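# Place the boxes upright and side by side on shelf

## Task

Get every box onto the shelf, each standing upright, set closely next to one another and about aligned with the shelf. Hold or touch each box only as firmly as carrying it needs; a box squeezed too hard by a gripper or an arm is not counted.

## Robot and tools

Robot: two seven-joint arms, left_arm and right_arm, each ending in a two-pad parallel gripper. Joint order from base outward: waist, shoulder, upper arm roll, elbow (0 = straight), forearm roll, wrist pitch, wrist roll. Setting a gripper pose does not fix the elbow, so a big wrist turn may swing it.

Frames: the scene frame has its origin at table-top height, halfway between the two nominal arm bases; +x points out over the table, +y toward left_arm's side, +z up. Arm names do not match image sides. Reported positions (metres), wxyz quaternions, velocities and Hand targets use this frame; a BASES line, if present, gives calibrated base locations. Offsets you send use the axes of that arm's own Hand target: the gripper's +z runs along the fingers, its x axis is the opening direction. end_effector_position is the midpoint between the pads; the fingertips extend 17.5 mm past it. Reported poses may be off by a few cm.

Row layout (shared by execute_actions and move): 18 numbers, each in [-1, 1], always for both arms: left dx, dy, dz, rx, ry, rz, gripper position, force_limit, speed, then the same nine for the right arm. dx..rz are an offset (not a pose) from the Hand target, in its own axes; 1.0 = 0.6 m or 180 degrees; rx, ry, rz form a single rotation vector. Six zeros re-request the current Hand target. Gripper values are absolute commands, and 0 counts as a command, so always resend the last position, force_limit and speed for a gripper you want unchanged.

Gripper numbers: position +1 = open 50 mm, about -0.65 = pads touching, -1 = close until blocked (use this to grip). force_limit per pad: -1 about 20 N, 0 about 102 N, +1 about 185 N (actual can be ~15 N more). speed: -1 = 20 mm/s, 0 = 85, +1 = 150. Both start at +1. New force_limit/speed only act when position changes by at least 0.01; to lighten a grip, open a little first. Keep grip force low for boxes.

execute_actions(actions, cameras): actions is a list of actions; each action is up to 15 rows, one row per 1/30 s step, and a short action repeats its last row to fill 15 steps. Every row counts from the Hand target at that action's start, not from the prior row; the next action starts from the new target, so repeated offsets accumulate. An empty list just reports state and images. cameras: list of names, null/["all"] for all, [] for none.

move(target, speed, blend, blocking, cameras): target is one 18-number row or a list of up to 15 rows; every row is an offset from the Hand targets as they were when the move began. Grippers follow straight lines at up to speed m/s (0.002 to 0.5, default 0.25; turning capped at twice that in rad/s and at 0.873 rad/s); one value or one per target. blend (m) rounds corners at intermediate targets. Total path time is capped at 10 s. The first row's gripper numbers go out at the start; later rows' gripper numbers are applied on arrival once everything is still. Paths ignore obstacles and the other arm. The result adds a "move:" line: done (within 3 mm and 2 degrees), off_target, moving, held or fault, plus limits=paced (pose clipped) or limits=held (steps withheld). blocking=false returns after about 0.5 s while the move continues.

wait(seconds 0 to 10): robot holds last command. stop(): brakes the current move; fingers keep going. zoom_image(camera, region=[x0, y0, x1, y1] pixels, at most 504x504) on cam_head_left or cam_head_right, both 672x504. clear_fault(arm): clears a reported torque fault on that arm. finished_scene(scene): ends the current scene with its number; irreversible, so call it only when the boxes are placed and released.

Result lines: Hand target (your last commanded pose after clipping; the gripper often rests short of it, so resend it or add the gap), Tool commands, end_effector_position and quat, object_status (0 moving, 1 blocked while opening, 2 blocked while closing = holding, 3 reached position or pads met = likely empty), position_measured (opening mm about (250 - value) x 0.202), Joint velocities ("within noise" = still), Joint torques, Flange force along gripper x y z (includes held weight; shown after move/wait), step readings after execute_actions, MOTOR HOT and OVER-TEMPERATURE FAULT lines. With force_limit -1 a status of 2 can persist after losing the object. Center a fixed object between the pads.

Each step the commanded orientation is limited to 32 degrees from the measured one; a large turn needs several steps.

Avoid: arms are stiff, so a target a few mm beyond a solid contact pushes hard; approach slowly and end a push by commanding back. Fast contacts hit hard. Joint torque limits are 104.5 N m (first four joints) and 51.3 N m (last three); exceeding one or straying over 5 degrees from the plan causes a torque fault that stops the arm until clear_fault. Keep the arms apart: a clearance check may hold commands, but hits or squeezing the other arm's fingers can fail the task. Do not drop boxes, release them while moving, or let anything leave the table. Long holding or stretching heats motors until the arm sinks. Loose objects may occasionally get nudged.

Each tool is called after "Emit:" as name([rows], argument=value, ...), one row to a line, values as JSON.

## Session

Emit:
execute_actions(actions=[])

Scene clock: 0.00 s.
left_arm: end_effector_position=(-0.0024, -0.0444, +0.1184) position_measured=3 object_status=3 end_effector_quat_wxyz=(-0.118, +0.505, +0.855, +0.027) | right_arm: end_effector_position=(+0.4488, -0.5875, +0.1642) position_measured=3 object_status=3 end_effector_quat_wxyz=(+0.099, -0.221, +0.969, -0.054)
Joint positions: left_arm=[1.601 0.528 -0.43 1.818 0.347 1.093 3.043] | right_arm=[0.748 0.378 -0.577 1.901 0.332 0.716 3.579]
Joint velocities: within noise
Joint torques (N m): no reading
Flange force (N): no reading
Hand target: left_arm -0.0024, -0.0444, +0.1184; -0.118, +0.505, +0.855, +0.027 | right_arm +0.4488, -0.5875, +0.1642; +0.099, -0.221, +0.969, -0.054
Tool commands: left_gripper/position=+1.0 left_gripper/force_limit=+1.0 left_gripper/speed=+1.0 right_gripper/position=+1.0 right_gripper/force_limit=+1.0 right_gripper/speed=+1.0

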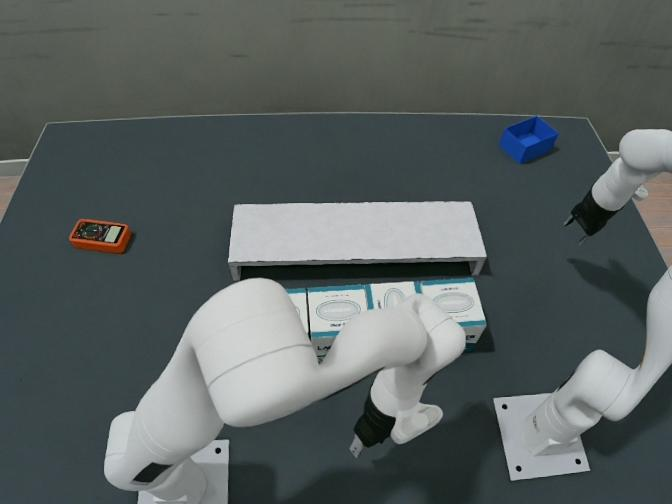

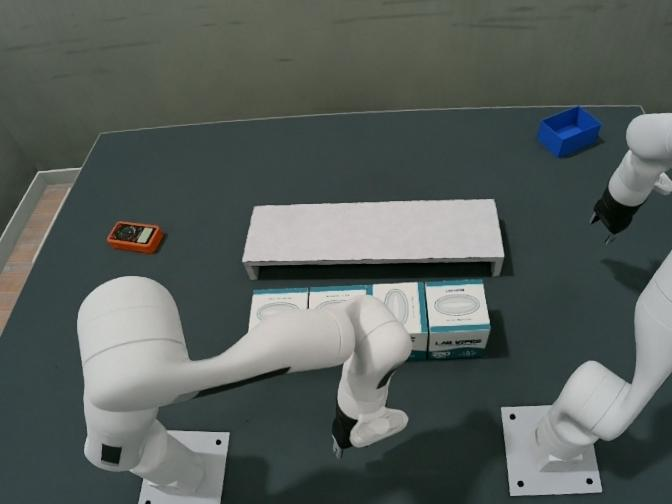

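Emit:
zoom_image(camera="cam_head_right", region=[230, 190, 530, 380])

Emit:
zoom_image(camera="cam_head_left", region=[210, 190, 510, 380])

Scaled by 1.680.

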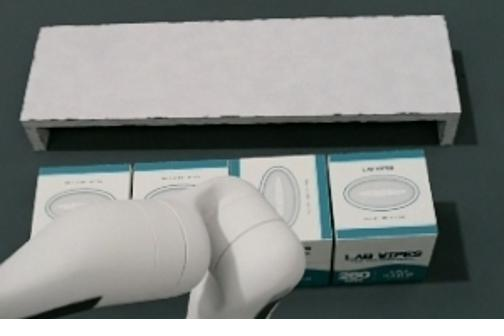

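Scaled by 1.680.

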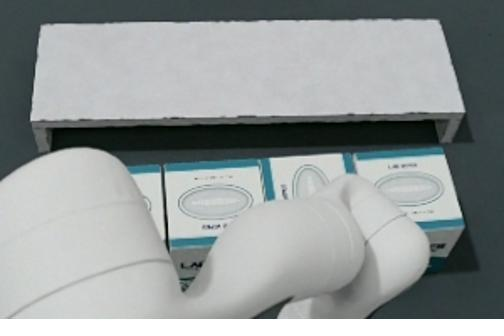

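Emit:
move([
  [0.057,-0.018,-0.243,0,0,0,1,1,1,0,0,0,0,0,0,1,1,1],
  [0.327,0.755,-0.465,0,0,0,1,1,1,0,0,0,0,0,0,1,1,1],
  [0.962,0.757,-0.229,0,0,0,1,1,1,0,0,0,0,0,0,1,1,1],
], blend=0.05)

Scene clock: 69.43 s.
left_arm: end_effector_position=(+0.1499, +0.6490, +0.3513) position_measured=3 object_status=3 end_effector_quat_wxyz=(-0.118, +0.505, +0.855, +0.027) | right_arm: end_effector_position=(+0.4488, -0.5875, +0.1642) position_measured=3 object_status=3 end_effector_quat_wxyz=(+0.099, -0.221, +0.969, -0.054)
Joint positions: left_arm=[-0.054 0.264 -1.051 1.488 -0.003 1.447 0.963] | right_arm=[0.748 0.378 -0.577 1.901 0.332 0.716 3.579]
Joint velocities: within noise
Joint torques (N m): left_arm=[0.91 -10.33 -2.39 -9.28 -0.73 -0.15 0.13] | right_arm=[-0.33 -14.68 -2.92 -8.43 0.18 -0.75 -0.4]
Flange force (N): left_arm=[3.9 3.4 -0.1] | right_arm=[1.5 -1.2 -0.2]
Hand target: left_arm +0.1499, +0.6491, +0.3513; -0.118, +0.505, +0.855, +0.027 | right_arm +0.4488, -0.5875, +0.1642; +0.099, -0.221, +0.969, -0.054
Off the commanded pose: left_arm 0.000 m, 0 deg | right_arm 0.000 m, 0 deg.
move: done

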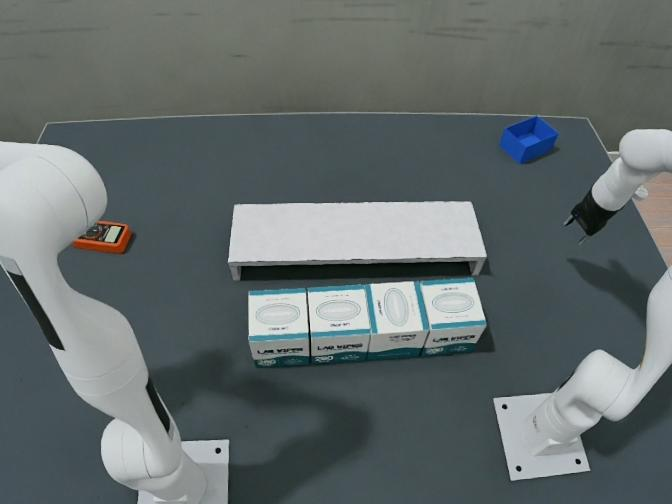

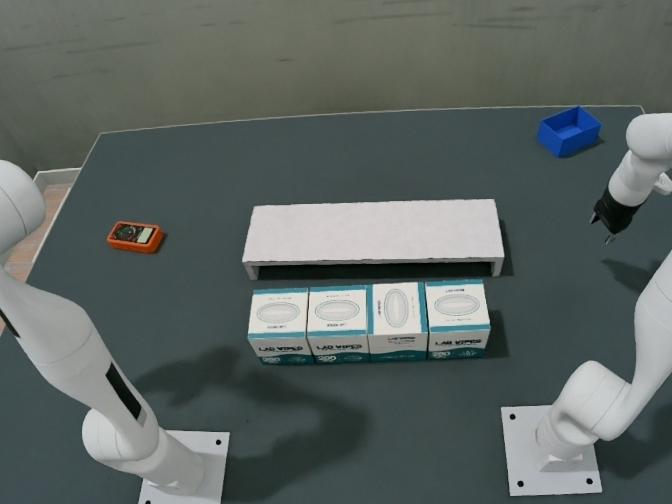

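Emit:
zoom_image(camera="cam_head_right", region=[230, 190, 530, 380])

Emit:
zoom_image(camera="cam_head_left", region=[230, 260, 390, 380])

Emit:
zoom_image(camera="cam_head_left", region=[350, 260, 510, 380])

Emit:
zoom_image(camera="cam_head_right", region=[230, 260, 390, 380])

Emit:
zoom_image(camera="cam_head_right", region=[350, 260, 510, 380])

Emit:
zoom_image(camera="cam_head_left", region=[210, 180, 510, 300])

Scaled by 1.680.

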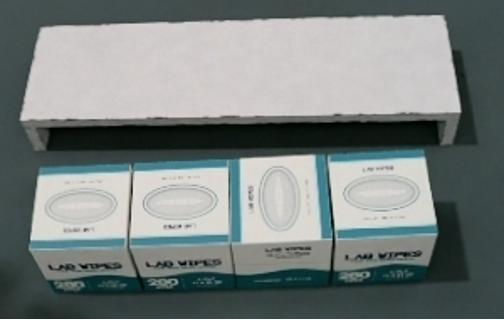

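Scaled by 3.150.

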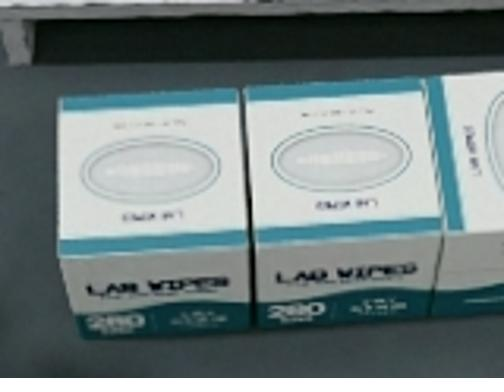

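Scaled by 3.150.

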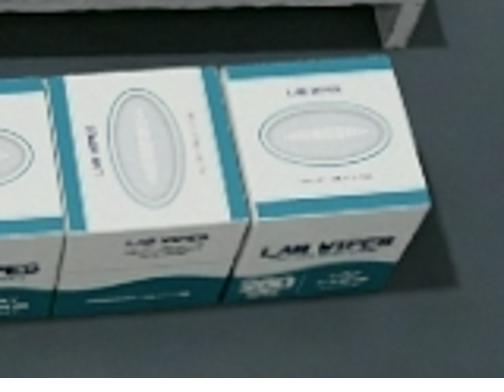

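Scaled by 3.150.

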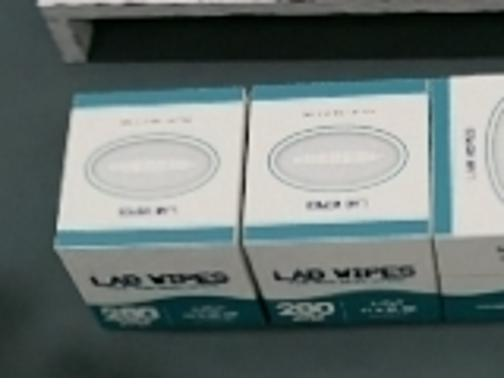

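Scaled by 3.150.

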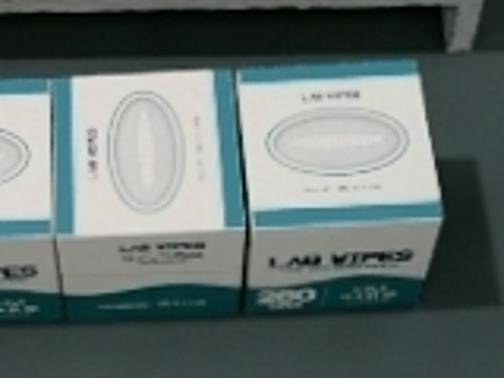

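Scaled by 1.680.

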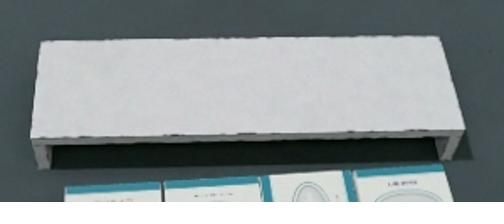

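Emit:
zoom_image(camera="cam_head_right", region=[560, 100, 672, 260])

Emit:
zoom_image(camera="cam_head_left", region=[540, 110, 672, 270])

Scaled by 3.150.

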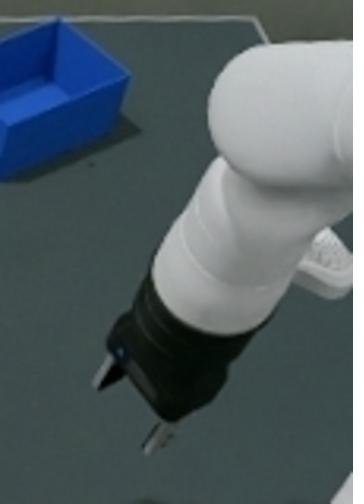

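Scaled by 3.150.

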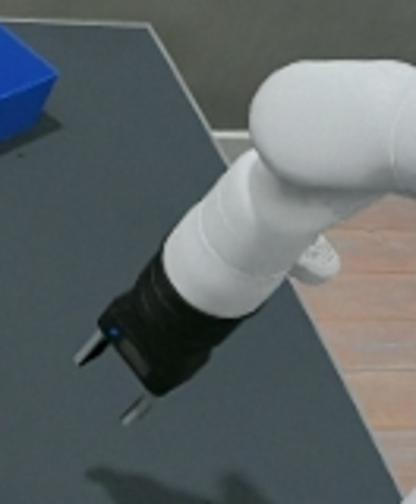

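Emit:
move(target=[-0.594,0.1107,-0.267,-0.2038,-0.1068,0.1392,1,1,1,0,0,0,0,0,0,1,1,1])

Scene clock: 293.73 s.
left_arm: end_effector_position=(+0.4001, +0.3496, +0.4203) position_measured=3 object_status=3 end_effector_quat_wxyz=(+0.183, +0.683, +0.683, +0.183) | right_arm: end_effector_position=(+0.4488, -0.5875, +0.1642) position_measured=3 object_status=3 end_effector_quat_wxyz=(+0.099, -0.221, +0.969, -0.054)
Joint positions: left_arm=[0.534 -0.067 -0.636 1.619 0.034 1.058 1.421] | right_arm=[0.748 0.378 -0.577 1.901 0.332 0.716 3.579]
Joint velocities: within noise
Joint torques (N m): left_arm=[0.93 -8.29 0.34 -11 0.24 -1.63 0.21] | right_arm=[-0.28 -14.6 -2.94 -8.4 0.16 -0.76 -0.45]
Flange force (N): left_arm=[1.9 2.2 0.4] | right_arm=[1.5 -1.2 -0.4]
Hand target: left_arm +0.4001, +0.3496, +0.4203; +0.183, +0.683, +0.683, +0.183 | right_arm +0.4488, -0.5875, +0.1642; +0.099, -0.221, +0.969, -0.054
Off the commanded pose: left_arm 0.000 m, 0 deg | right_arm 0.000 m, 0 deg.
move: done

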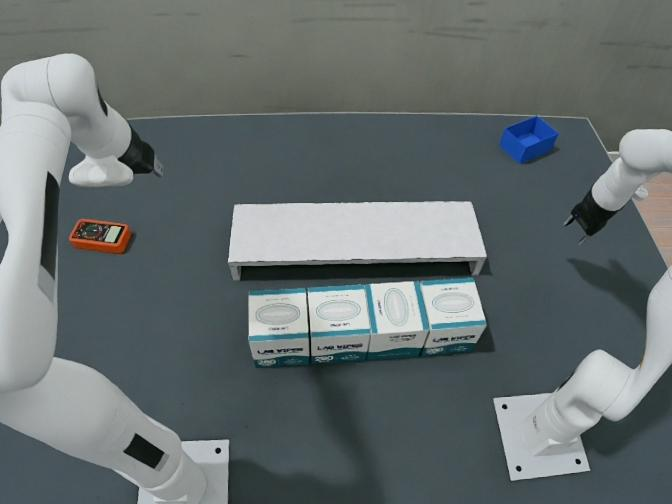

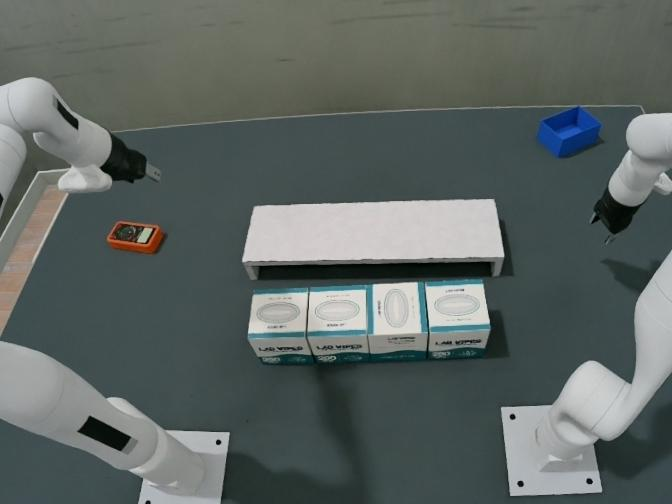

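Emit:
move([
  [-0.667,-0.2767,-0.121,0,0,0,1,1,1,0,0,0,0,0,0,1,1,1],
  [-0.999,-0.513,0.0887,0,0,0,1,1,1,0,0,0,0,0,0,1,1,1],
], blend=0.05)

Scene clock: 308.10 s.
left_arm: end_effector_position=(+0.1601, -0.2496, +0.2198) position_measured=3 object_status=3 end_effector_quat_wxyz=(+0.183, +0.683, +0.683, +0.183) | right_arm: end_effector_position=(+0.4488, -0.5875, +0.1642) position_measured=3 object_status=3 end_effector_quat_wxyz=(+0.099, -0.221, +0.969, -0.054)
Joint positions: left_arm=[1.326 0.716 0.306 1.203 -0.753 1.31 3.326] | right_arm=[0.748 0.378 -0.577 1.901 0.332 0.716 3.579]
Joint velocities: within noise
Joint torques (N m): left_arm=[0.78 -23.42 0.81 -8.78 -1.51 0.29 0.19] | right_arm=[-0.29 -14.57 -2.92 -8.44 0.18 -0.73 -0.37]
Flange force (N): left_arm=[-2.1 1.7 0.6] | right_arm=[1.6 -0.9 -0.3]
Hand target: left_arm +0.1601, -0.2496, +0.2198; +0.183, +0.683, +0.683, +0.183 | right_arm +0.4488, -0.5875, +0.1642; +0.099, -0.221, +0.969, -0.054
Off the commanded pose: left_arm 0.000 m, 0 deg | right_arm 0.000 m, 0 deg.
move: done

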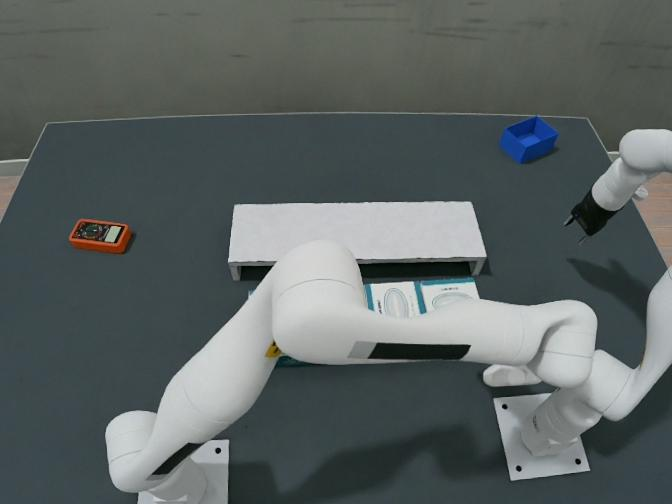

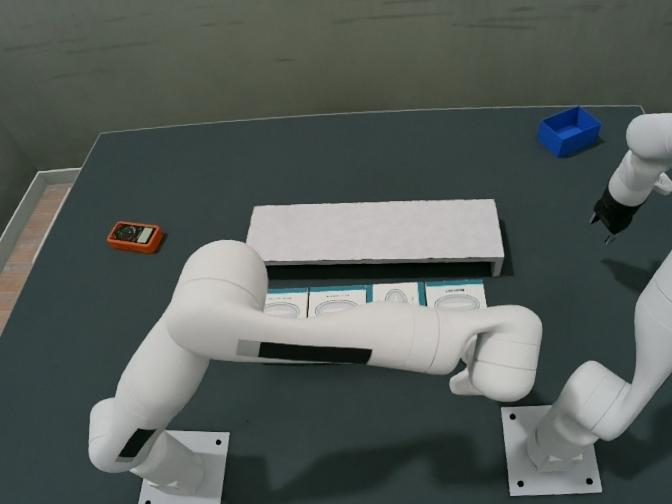

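Emit:
move([
  [-0.045,-0.129,0.2237,0,0,0,1,1,1,0,0,0,0,0,0,1,1,1],
  [-0.045,0.0802,0.3445,0,0,0,1,1,1,0,0,0,0,0,0,1,1,1],
], speed=[0.15,0.06])

Scene clock: 335.00 s.
left_arm: end_effector_position=(+0.3051, -0.2766, +0.0648) position_measured=3 object_status=3 end_effector_quat_wxyz=(+0.183, +0.683, +0.683, +0.183) | right_arm: end_effector_position=(+0.4488, -0.5875, +0.1642) position_measured=3 object_status=3 end_effector_quat_wxyz=(+0.099, -0.221, +0.969, -0.054)
Joint positions: left_arm=[1.142 1.011 0.251 1.119 -0.859 1.021 3.268] | right_arm=[0.748 0.378 -0.577 1.901 0.332 0.716 3.579]
Joint velocities: within noise
Joint torques (N m): left_arm=[-2.15 -27.32 -1.66 -9.07 -2.48 0.42 0.14] | right_arm=[-0.34 -14.61 -2.91 -8.36 0.21 -0.7 -0.4]
Flange force (N): left_arm=[-2.7 -2.1 -1.3] | right_arm=[1.6 -1.2 -0.3]
Hand target: left_arm +0.3051, -0.2765, +0.0648; +0.183, +0.683, +0.683, +0.183 | right_arm +0.4488, -0.5875, +0.1642; +0.099, -0.221, +0.969, -0.054
Off the commanded pose: left_arm 0.000 m, 0 deg | right_arm 0.000 m, 0 deg.
move: done

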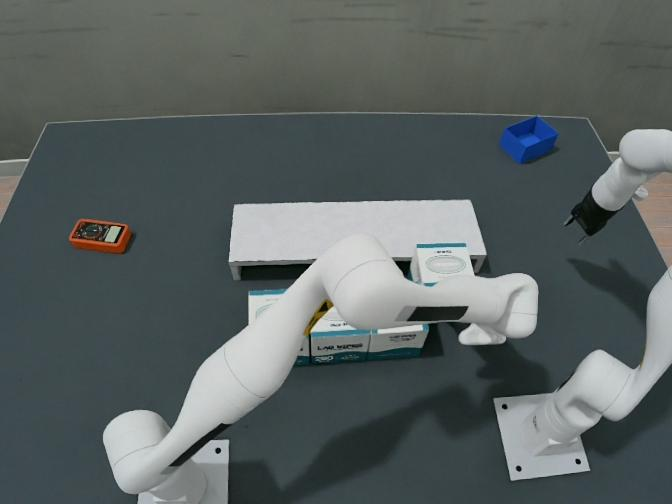

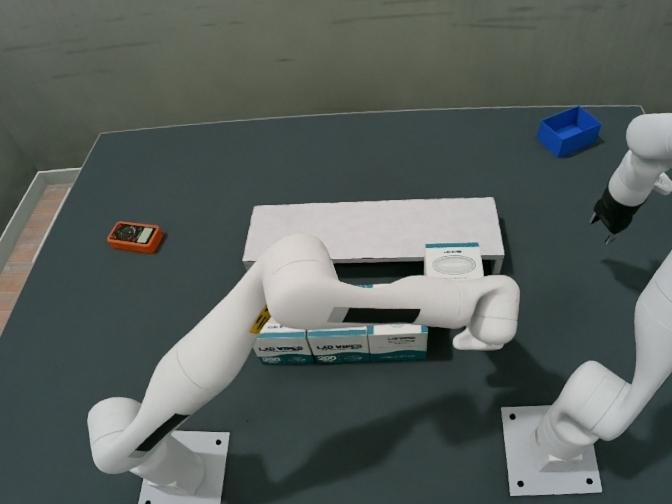

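Emit:
zoom_image(camera="cam_head_right", region=[390, 220, 550, 380])

Emit:
zoom_image(camera="cam_head_left", region=[390, 220, 550, 380])

Scaled by 3.150.

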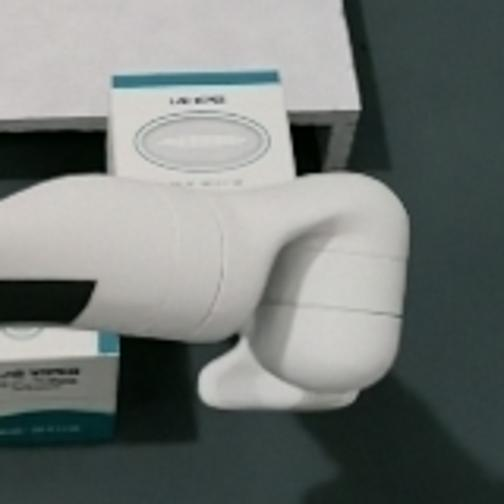

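Scaled by 3.150.

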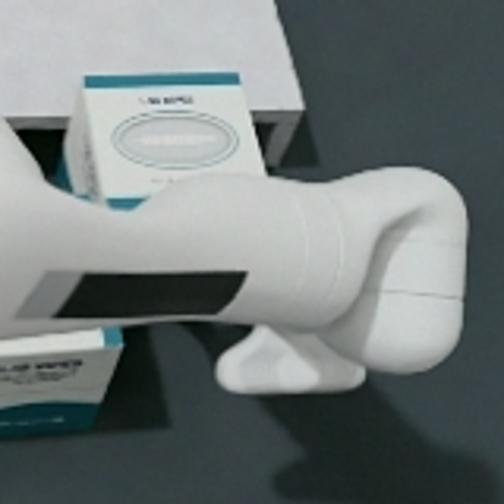

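Emit:
move([
  [0,-0.1155,-0.0667,0,0,0,1,1,1,0,0,0,0,0,0,1,1,1],
  [0,0.0928,-0.4275,0,0,0,1,1,1,0,0,0,0,0,0,1,1,1],
  [0.627,0.279,-0.4835,0,0,0,1,1,1,0,0,0,0,0,0,1,1,1],
  [0.995,0.3458,-0.3488,0.3228,-0.0692,-0.5257,1,1,1,0,0,0,0,0,0,1,1,1],
], blend=0.03)

Scene clock: 399.23 s.
left_arm: end_effector_position=(+0.3802, +0.3202, +0.3503) position_measured=3 object_status=3 end_effector_quat_wxyz=(+0.000, +0.000, +0.924, -0.382) | right_arm: end_effector_position=(+0.4488, -0.5875, +0.1642) position_measured=3 object_status=3 end_effector_quat_wxyz=(+0.099, -0.221, +0.969, -0.054)
Joint positions: left_arm=[-0.246 0.484 -0.45 1.359 0.795 1.875 2.438] | right_arm=[0.748 0.378 -0.577 1.901 0.332 0.716 3.579]
Joint velocities: within noise
Joint torques (N m): left_arm=[1.07 -18.18 -0.71 -7.29 1.79 1.63 0.17] | right_arm=[-0.31 -14.56 -2.97 -8.46 0.17 -0.72 -0.37]
Flange force (N): left_arm=[-1.9 2.2 -2.6] | right_arm=[1.7 -0.8 -0.2]
Hand target: left_arm +0.3802, +0.3202, +0.3503; +0.000, +0.000, +0.924, -0.382 | right_arm +0.4488, -0.5875, +0.1642; +0.099, -0.221, +0.969, -0.054
Off the commanded pose: left_arm 0.000 m, 0 deg | right_arm 0.000 m, 0 deg.
move: done

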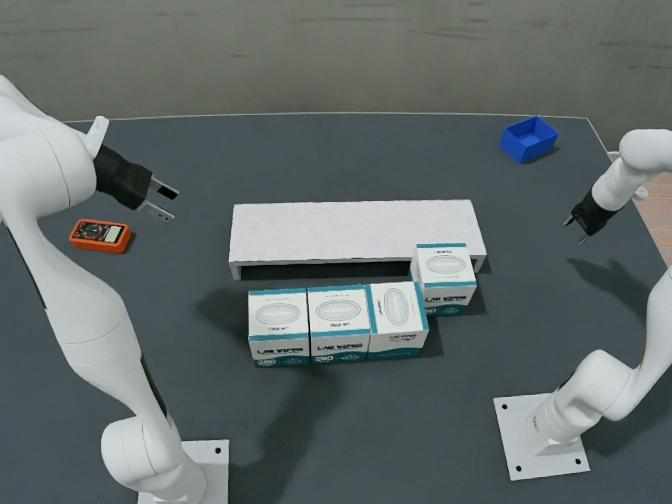

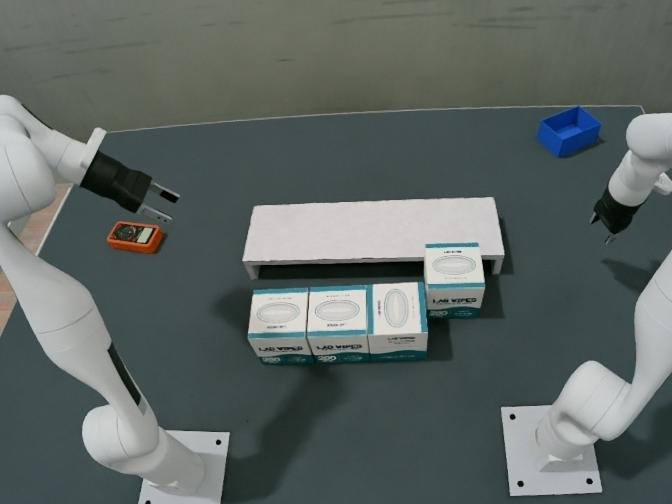

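Emit:
move([
  [0,0,0,0,0,0,1,1,1,-0.137,0.252,-0.453,0.0761,-0.0714,-0.3491,1,1,1],
  [0,0,0,0,0,0,1,1,1,0.0145,0.9835,-0.351,0.0761,-0.0714,-0.3491,1,1,1],
], blend=0.05)

Scene clock: 415.80 s.
left_arm: end_effector_position=(+0.3802, +0.3202, +0.3503) position_measured=3 object_status=3 end_effector_quat_wxyz=(+0.000, +0.000, +0.924, -0.382) | right_arm: end_effector_position=(+0.1494, -0.0494, +0.2799) position_measured=3 object_status=3 end_effector_quat_wxyz=(-0.183, +0.683, -0.683, +0.183)
Joint positions: left_arm=[-0.246 0.484 -0.45 1.359 0.795 1.875 2.438] | right_arm=[0.652 -0.998 -1.295 1.735 -0.639 1.289 4.051]
Joint velocities: within noise
Joint torques (N m): left_arm=[0.95 -18.18 -0.76 -7.3 1.78 1.63 0.16] | right_arm=[-0.24 14.58 7.76 -6.51 1.1 -1.4 -0.34]
Flange force (N): left_arm=[-1.9 2.0 -2.3] | right_arm=[0.6 0.5 0.0]
Hand target: left_arm +0.3802, +0.3202, +0.3503; +0.000, +0.000, +0.924, -0.382 | right_arm +0.1494, -0.0493, +0.2799; -0.183, +0.683, -0.683, +0.183
Off the commanded pose: left_arm 0.000 m, 0 deg | right_arm 0.000 m, 0 deg.
move: done

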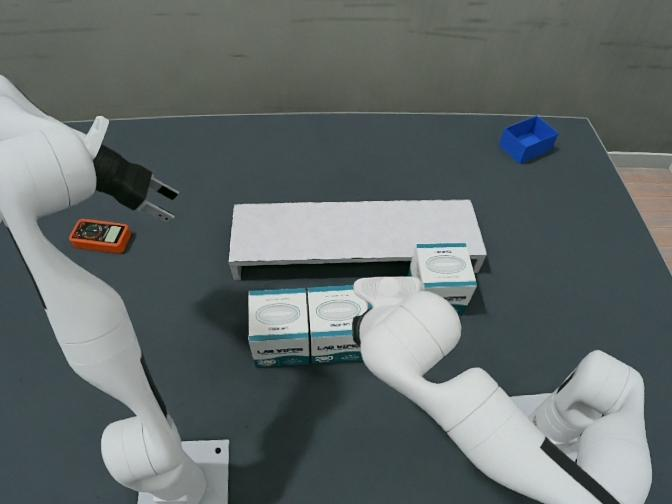

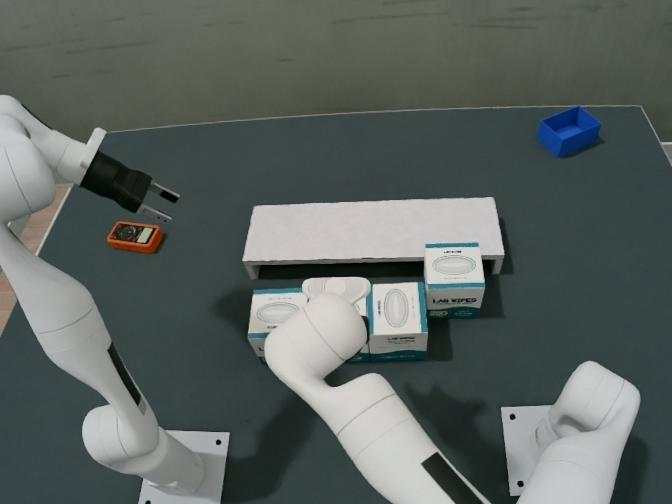

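Emit:
move([
  [0,0,0,0,0,0,1,1,1,-0.062,0.179,0.3103,0,0,0,1,1,1],
  [0,0,0,0,0,0,1,1,1,-0.062,-0.0129,0.421,0,0,0,1,1,1],
], speed=[0.15,0.06])

Scene clock: 434.80 s.
left_arm: end_effector_position=(+0.3802, +0.3202, +0.3503) position_measured=3 object_status=3 end_effector_quat_wxyz=(+0.000, +0.000, +0.924, -0.382) | right_arm: end_effector_position=(+0.2824, -0.0123, +0.0649) position_measured=3 object_status=3 end_effector_quat_wxyz=(-0.183, +0.683, -0.683, +0.183)
Joint positions: left_arm=[-0.246 0.484 -0.45 1.359 0.795 1.875 2.438] | right_arm=[1.081 -1.226 -1.767 1.879 -1.105 0.79 4.352]
Joint velocities: within noise
Joint torques (N m): left_arm=[0.9 -18.19 -0.69 -7.28 1.79 1.58 0.15] | right_arm=[-0.23 18.19 9.46 -2.93 0.47 -1.64 -0.46]
Flange force (N): left_arm=[-1.9 1.9 -2.5] | right_arm=[-0.5 -0.3 0.9]
Hand target: left_arm +0.3802, +0.3202, +0.3503; +0.000, +0.000, +0.924, -0.382 | right_arm +0.2824, -0.0123, +0.0649; -0.183, +0.683, -0.683, +0.183
Off the commanded pose: left_arm 0.000 m, 0 deg | right_arm 0.000 m, 0 deg.
move: done

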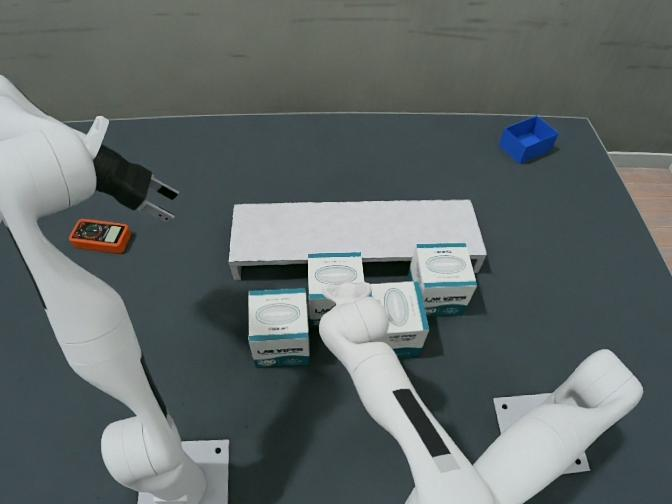

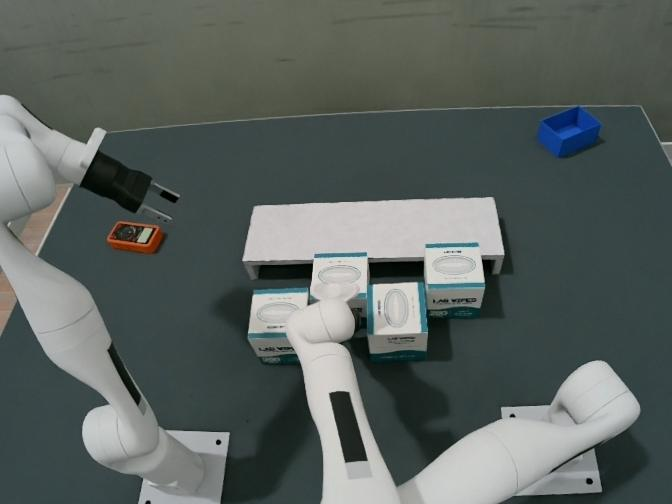

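Emit:
move([
  [0,0,0,0,0,0,1,1,1,0,0.101,-0.0583,0,0,0,1,1,1],
  [0,0,0,0,0,0,1,1,1,0,-0.064,-0.4442,0,0,0,1,1,1],
  [0,0,0,0,0,0,1,1,1,0.563,-0.394,-0.4557,0,0,0,1,1,1],
  [0,0,0,0,0,0,1,1,1,0.897,-0.438,-0.199,-0.3228,-0.0692,0.5257,1,1,1],
], blend=0.03)

Scene clock: 460.67 s.
left_arm: end_effector_position=(+0.3802, +0.3202, +0.3503) position_measured=3 object_status=3 end_effector_quat_wxyz=(+0.000, +0.000, +0.924, -0.382) | right_arm: end_effector_position=(+0.4502, -0.5504, +0.3002) position_measured=3 object_status=3 end_effector_quat_wxyz=(+0.000, +0.000, +0.924, +0.382)
Joint positions: left_arm=[-0.246 0.484 -0.45 1.359 0.795 1.875 2.438] | right_arm=[0.908 0.688 -0.5 1.186 -0.388 1.695 3.607]
Joint velocities: within noise
Joint torques (N m): left_arm=[0.95 -18.14 -0.75 -7.32 1.81 1.64 0.18] | right_arm=[-0.23 -20.18 -4.67 -7.93 -2.15 1.11 -0.46]
Flange force (N): left_arm=[-1.7 2.0 -2.2] | right_arm=[1.2 -1.0 0.0]
Hand target: left_arm +0.3802, +0.3202, +0.3503; +0.000, +0.000, +0.924, -0.382 | right_arm +0.4502, -0.5504, +0.3001; +0.000, +0.000, +0.924, +0.382
Off the commanded pose: left_arm 0.000 m, 0 deg | right_arm 0.000 m, 0 deg.
move: done

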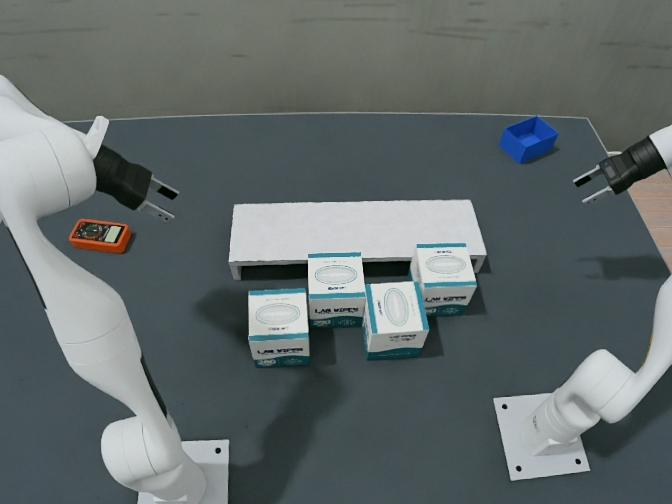

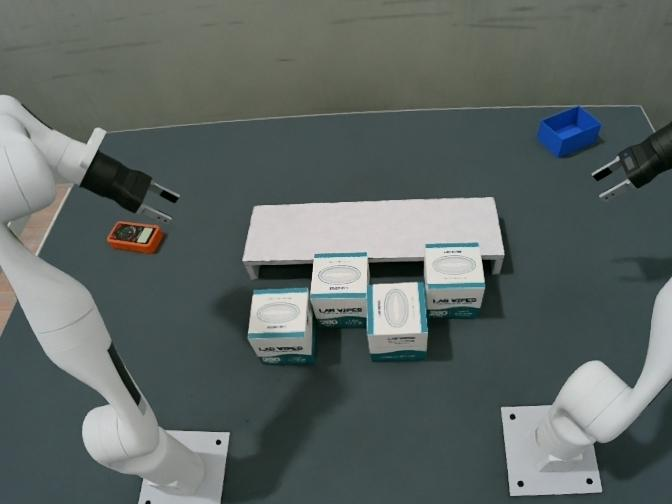

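Emit:
zoom_image(camera="cam_head_right", region=[380, 230, 540, 370])

Emit:
zoom_image(camera="cam_head_left", region=[360, 230, 520, 370])

Emit:
zoom_image(camera="cam_head_left", region=[230, 230, 390, 370])

Emit:
zoom_image(camera="cam_head_right", region=[240, 230, 400, 370])

Emit:
zoom_image(camera="cam_head_left", region=[560, 130, 672, 230])

Emit:
zoom_image(camera="cam_head_right", region=[120, 150, 220, 250])

Emit:
zoom_image(camera="cam_head_right", region=[560, 130, 672, 230])

Emit:
zoom_image(camera="cam_head_left", region=[120, 150, 220, 250])

Scaled by 3.150.

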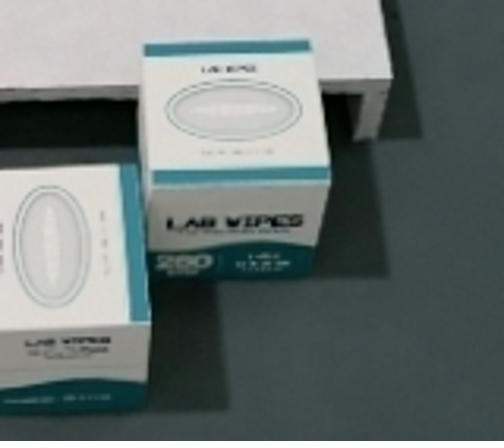

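Scaled by 3.150.

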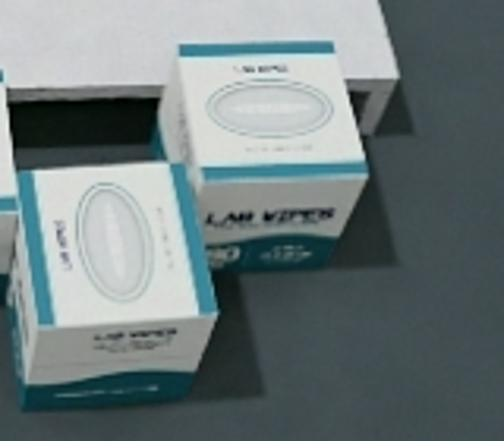

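Scaled by 3.150.

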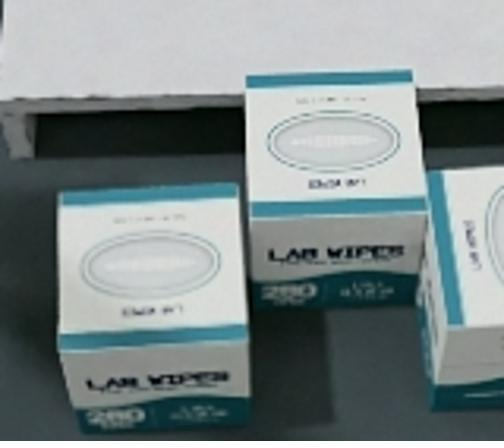

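Scaled by 3.150.

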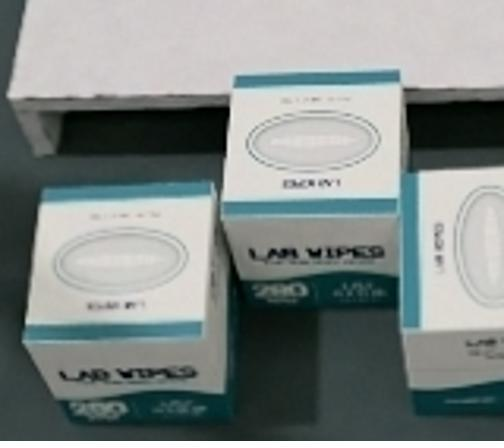

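Scaled by 4.500.

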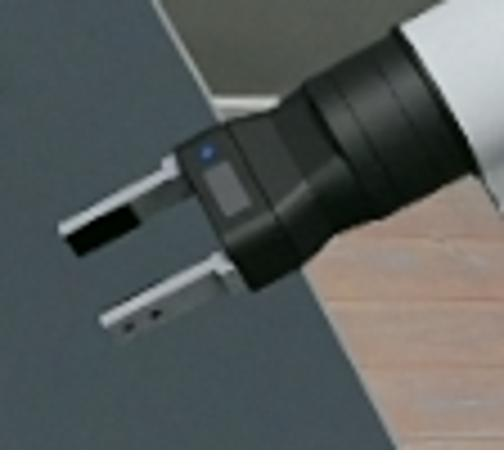

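Scaled by 5.040.

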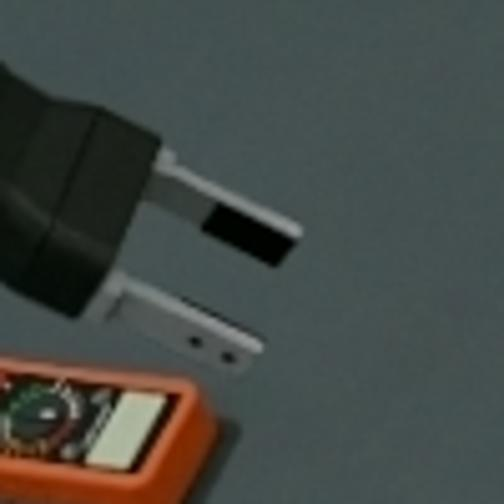

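Scaled by 4.500.

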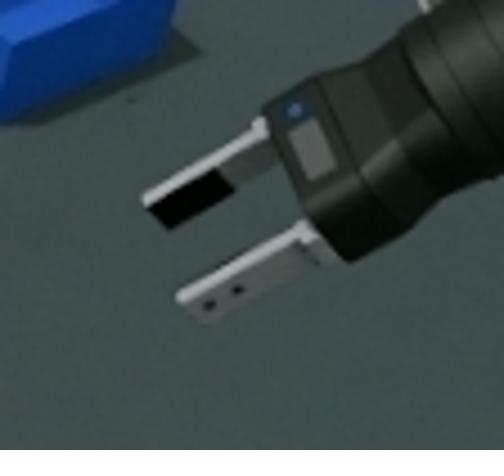

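Scaled by 5.040.

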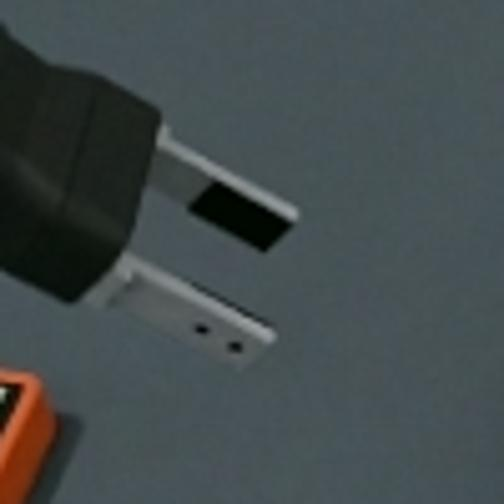

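Emit:
move(target=[-0.03,-0.409,0.7153,-0.0556,0,0,1,1,1,0.1067,0.119,0.3077,0.0556,0,0,1,1,1])

Emit:
zoom_image(camera="cam_head_right", region=[340, 180, 500, 320])

Emit:
zoom_image(camera="cam_head_left", region=[340, 180, 500, 320])

Scene clock: 546.70 s.
left_arm: end_effector_position=(+0.3981, -0.1566, +0.2199) position_measured=3 object_status=3 end_effector_quat_wxyz=(+0.000, +0.000, +0.954, -0.300) | right_arm: end_effector_position=(+0.3862, -0.3694, +0.2199) position_measured=3 object_status=3 end_effector_quat_wxyz=(+0.000, +0.000, +0.954, +0.300)
Joint positions: left_arm=[0.69 0.633 -0.239 1.387 0.835 0.993 3.203] | right_arm=[0.725 0.384 -0.587 1.876 -0.447 1.087 3.536]
Joint velocities: within noise
Joint torques (N m): left_arm=[0.96 -22.6 -0.22 -9.18 1.72 -0.08 0.19] | right_arm=[-0.28 -12.65 -3.4 -7.42 -1.62 0.78 -0.41]
Flange force (N): left_arm=[-3.0 0.7 0.3] | right_arm=[1.5 -1.3 -1.1]
Hand target: left_arm +0.3981, -0.1566, +0.2199; +0.000, +0.000, +0.954, -0.300 | right_arm +0.3862, -0.3694, +0.2199; +0.000, +0.000, +0.954, +0.300
Off the commanded pose: left_arm 0.000 m, 0 deg | right_arm 0.000 m, 0 deg.
move: done

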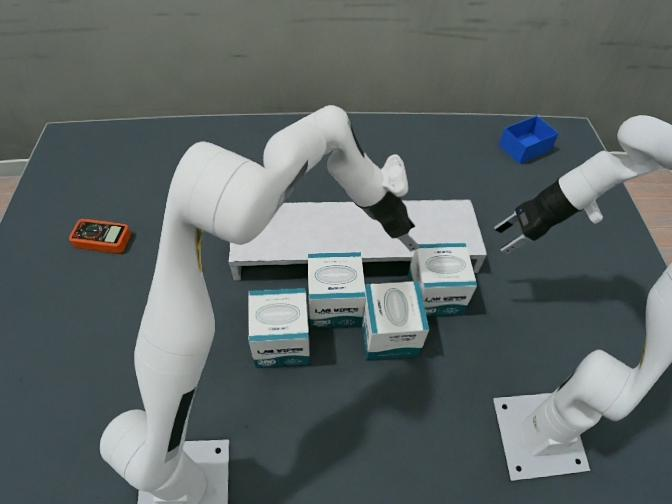

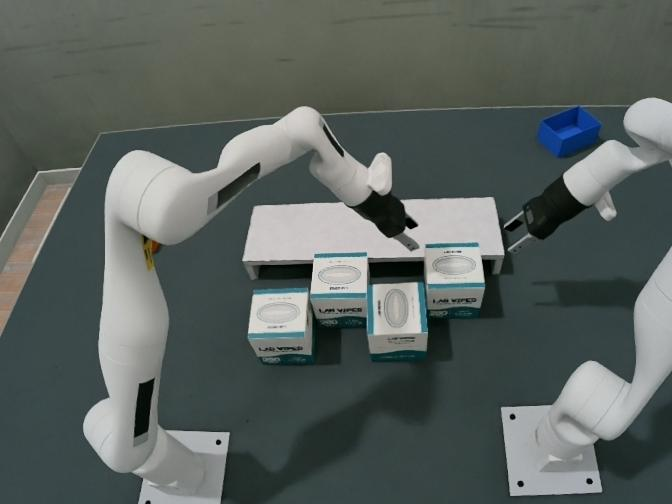

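Scaled by 3.150.

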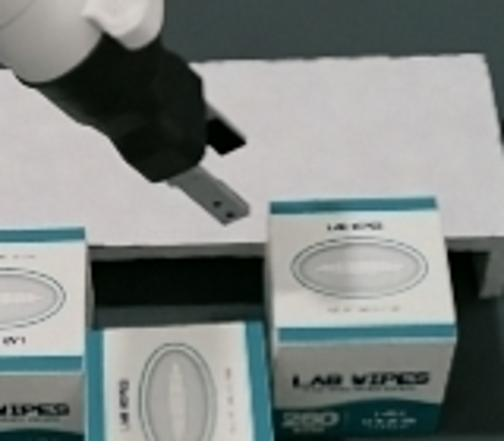

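Scaled by 3.150.

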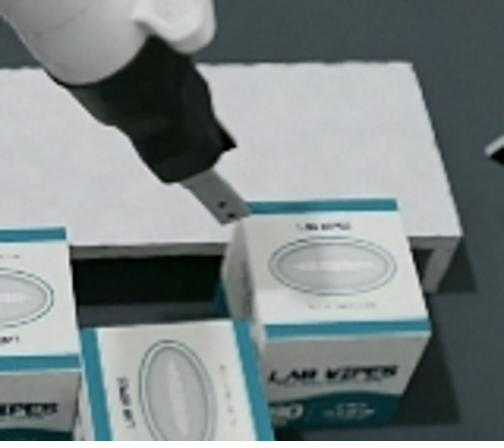

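Emit:
move([
  [0,0.1033,0.1475,0,0,0,1,1,1,0,-0.1033,0.1475,0,0,0,1,1,1],
  [0,0.0828,0.1618,0,0,0,1,1,1,0,-0.0788,0.1646,0,0,0,1,1,1],
], speed=[0.12,0.04])

Emit:
zoom_image(camera="cam_head_right", region=[380, 200, 520, 320])

Emit:
zoom_image(camera="cam_head_left", region=[370, 200, 510, 320])

Scene clock: 573.87 s.
left_arm: end_effector_position=(+0.3981, -0.1715, +0.1118) position_measured=3 object_status=3 end_effector_quat_wxyz=(+0.000, +0.000, +0.954, -0.300) | right_arm: end_effector_position=(+0.3862, -0.3516, +0.1119) position_measured=3 object_status=3 end_effector_quat_wxyz=(+0.000, +0.000, +0.954, +0.300)
Joint positions: left_arm=[0.672 0.784 -0.166 1.482 0.971 0.793 3.005] | right_arm=[0.653 0.591 -0.577 2.028 -0.445 0.741 3.628]
Joint velocities: within noise
Joint torques (N m): left_arm=[0.95 -23.98 0.19 -8.03 1.44 0.26 0.2] | right_arm=[-0.35 -14.27 -4.43 -4.98 -1.17 0.95 -0.4]
Flange force (N): left_arm=[-2.7 1.4 1.0] | right_arm=[0.6 -1.4 -1.3]
Hand target: left_arm +0.3981, -0.1715, +0.1118; +0.000, +0.000, +0.954, -0.300 | right_arm +0.3862, -0.3516, +0.1119; +0.000, +0.000, +0.954, +0.300
Off the commanded pose: left_arm 0.000 m, 0 deg | right_arm 0.000 m, 0 deg.
move: done

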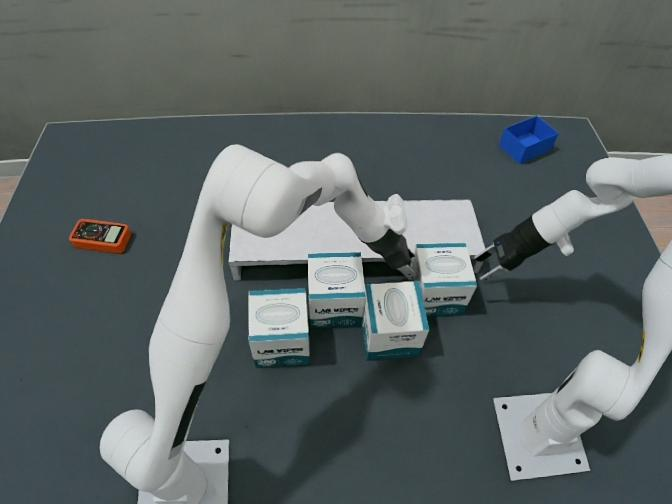

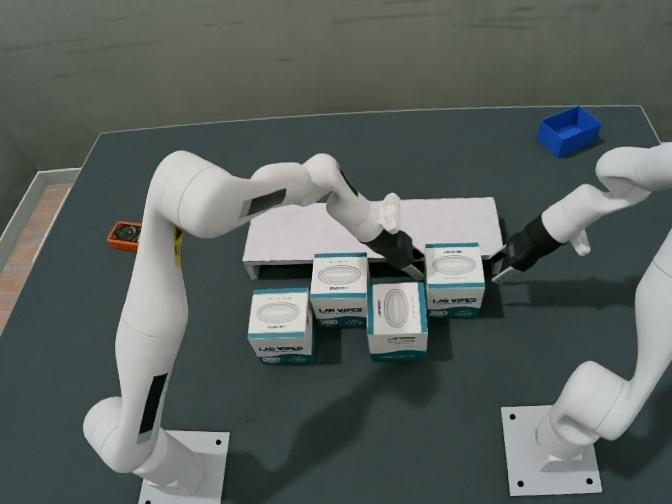

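Scaled by 3.600.

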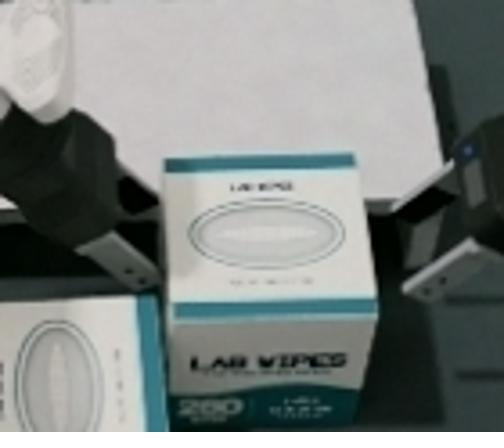

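Scaled by 3.600.

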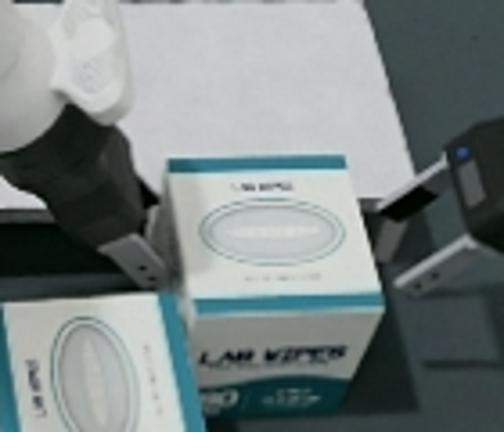

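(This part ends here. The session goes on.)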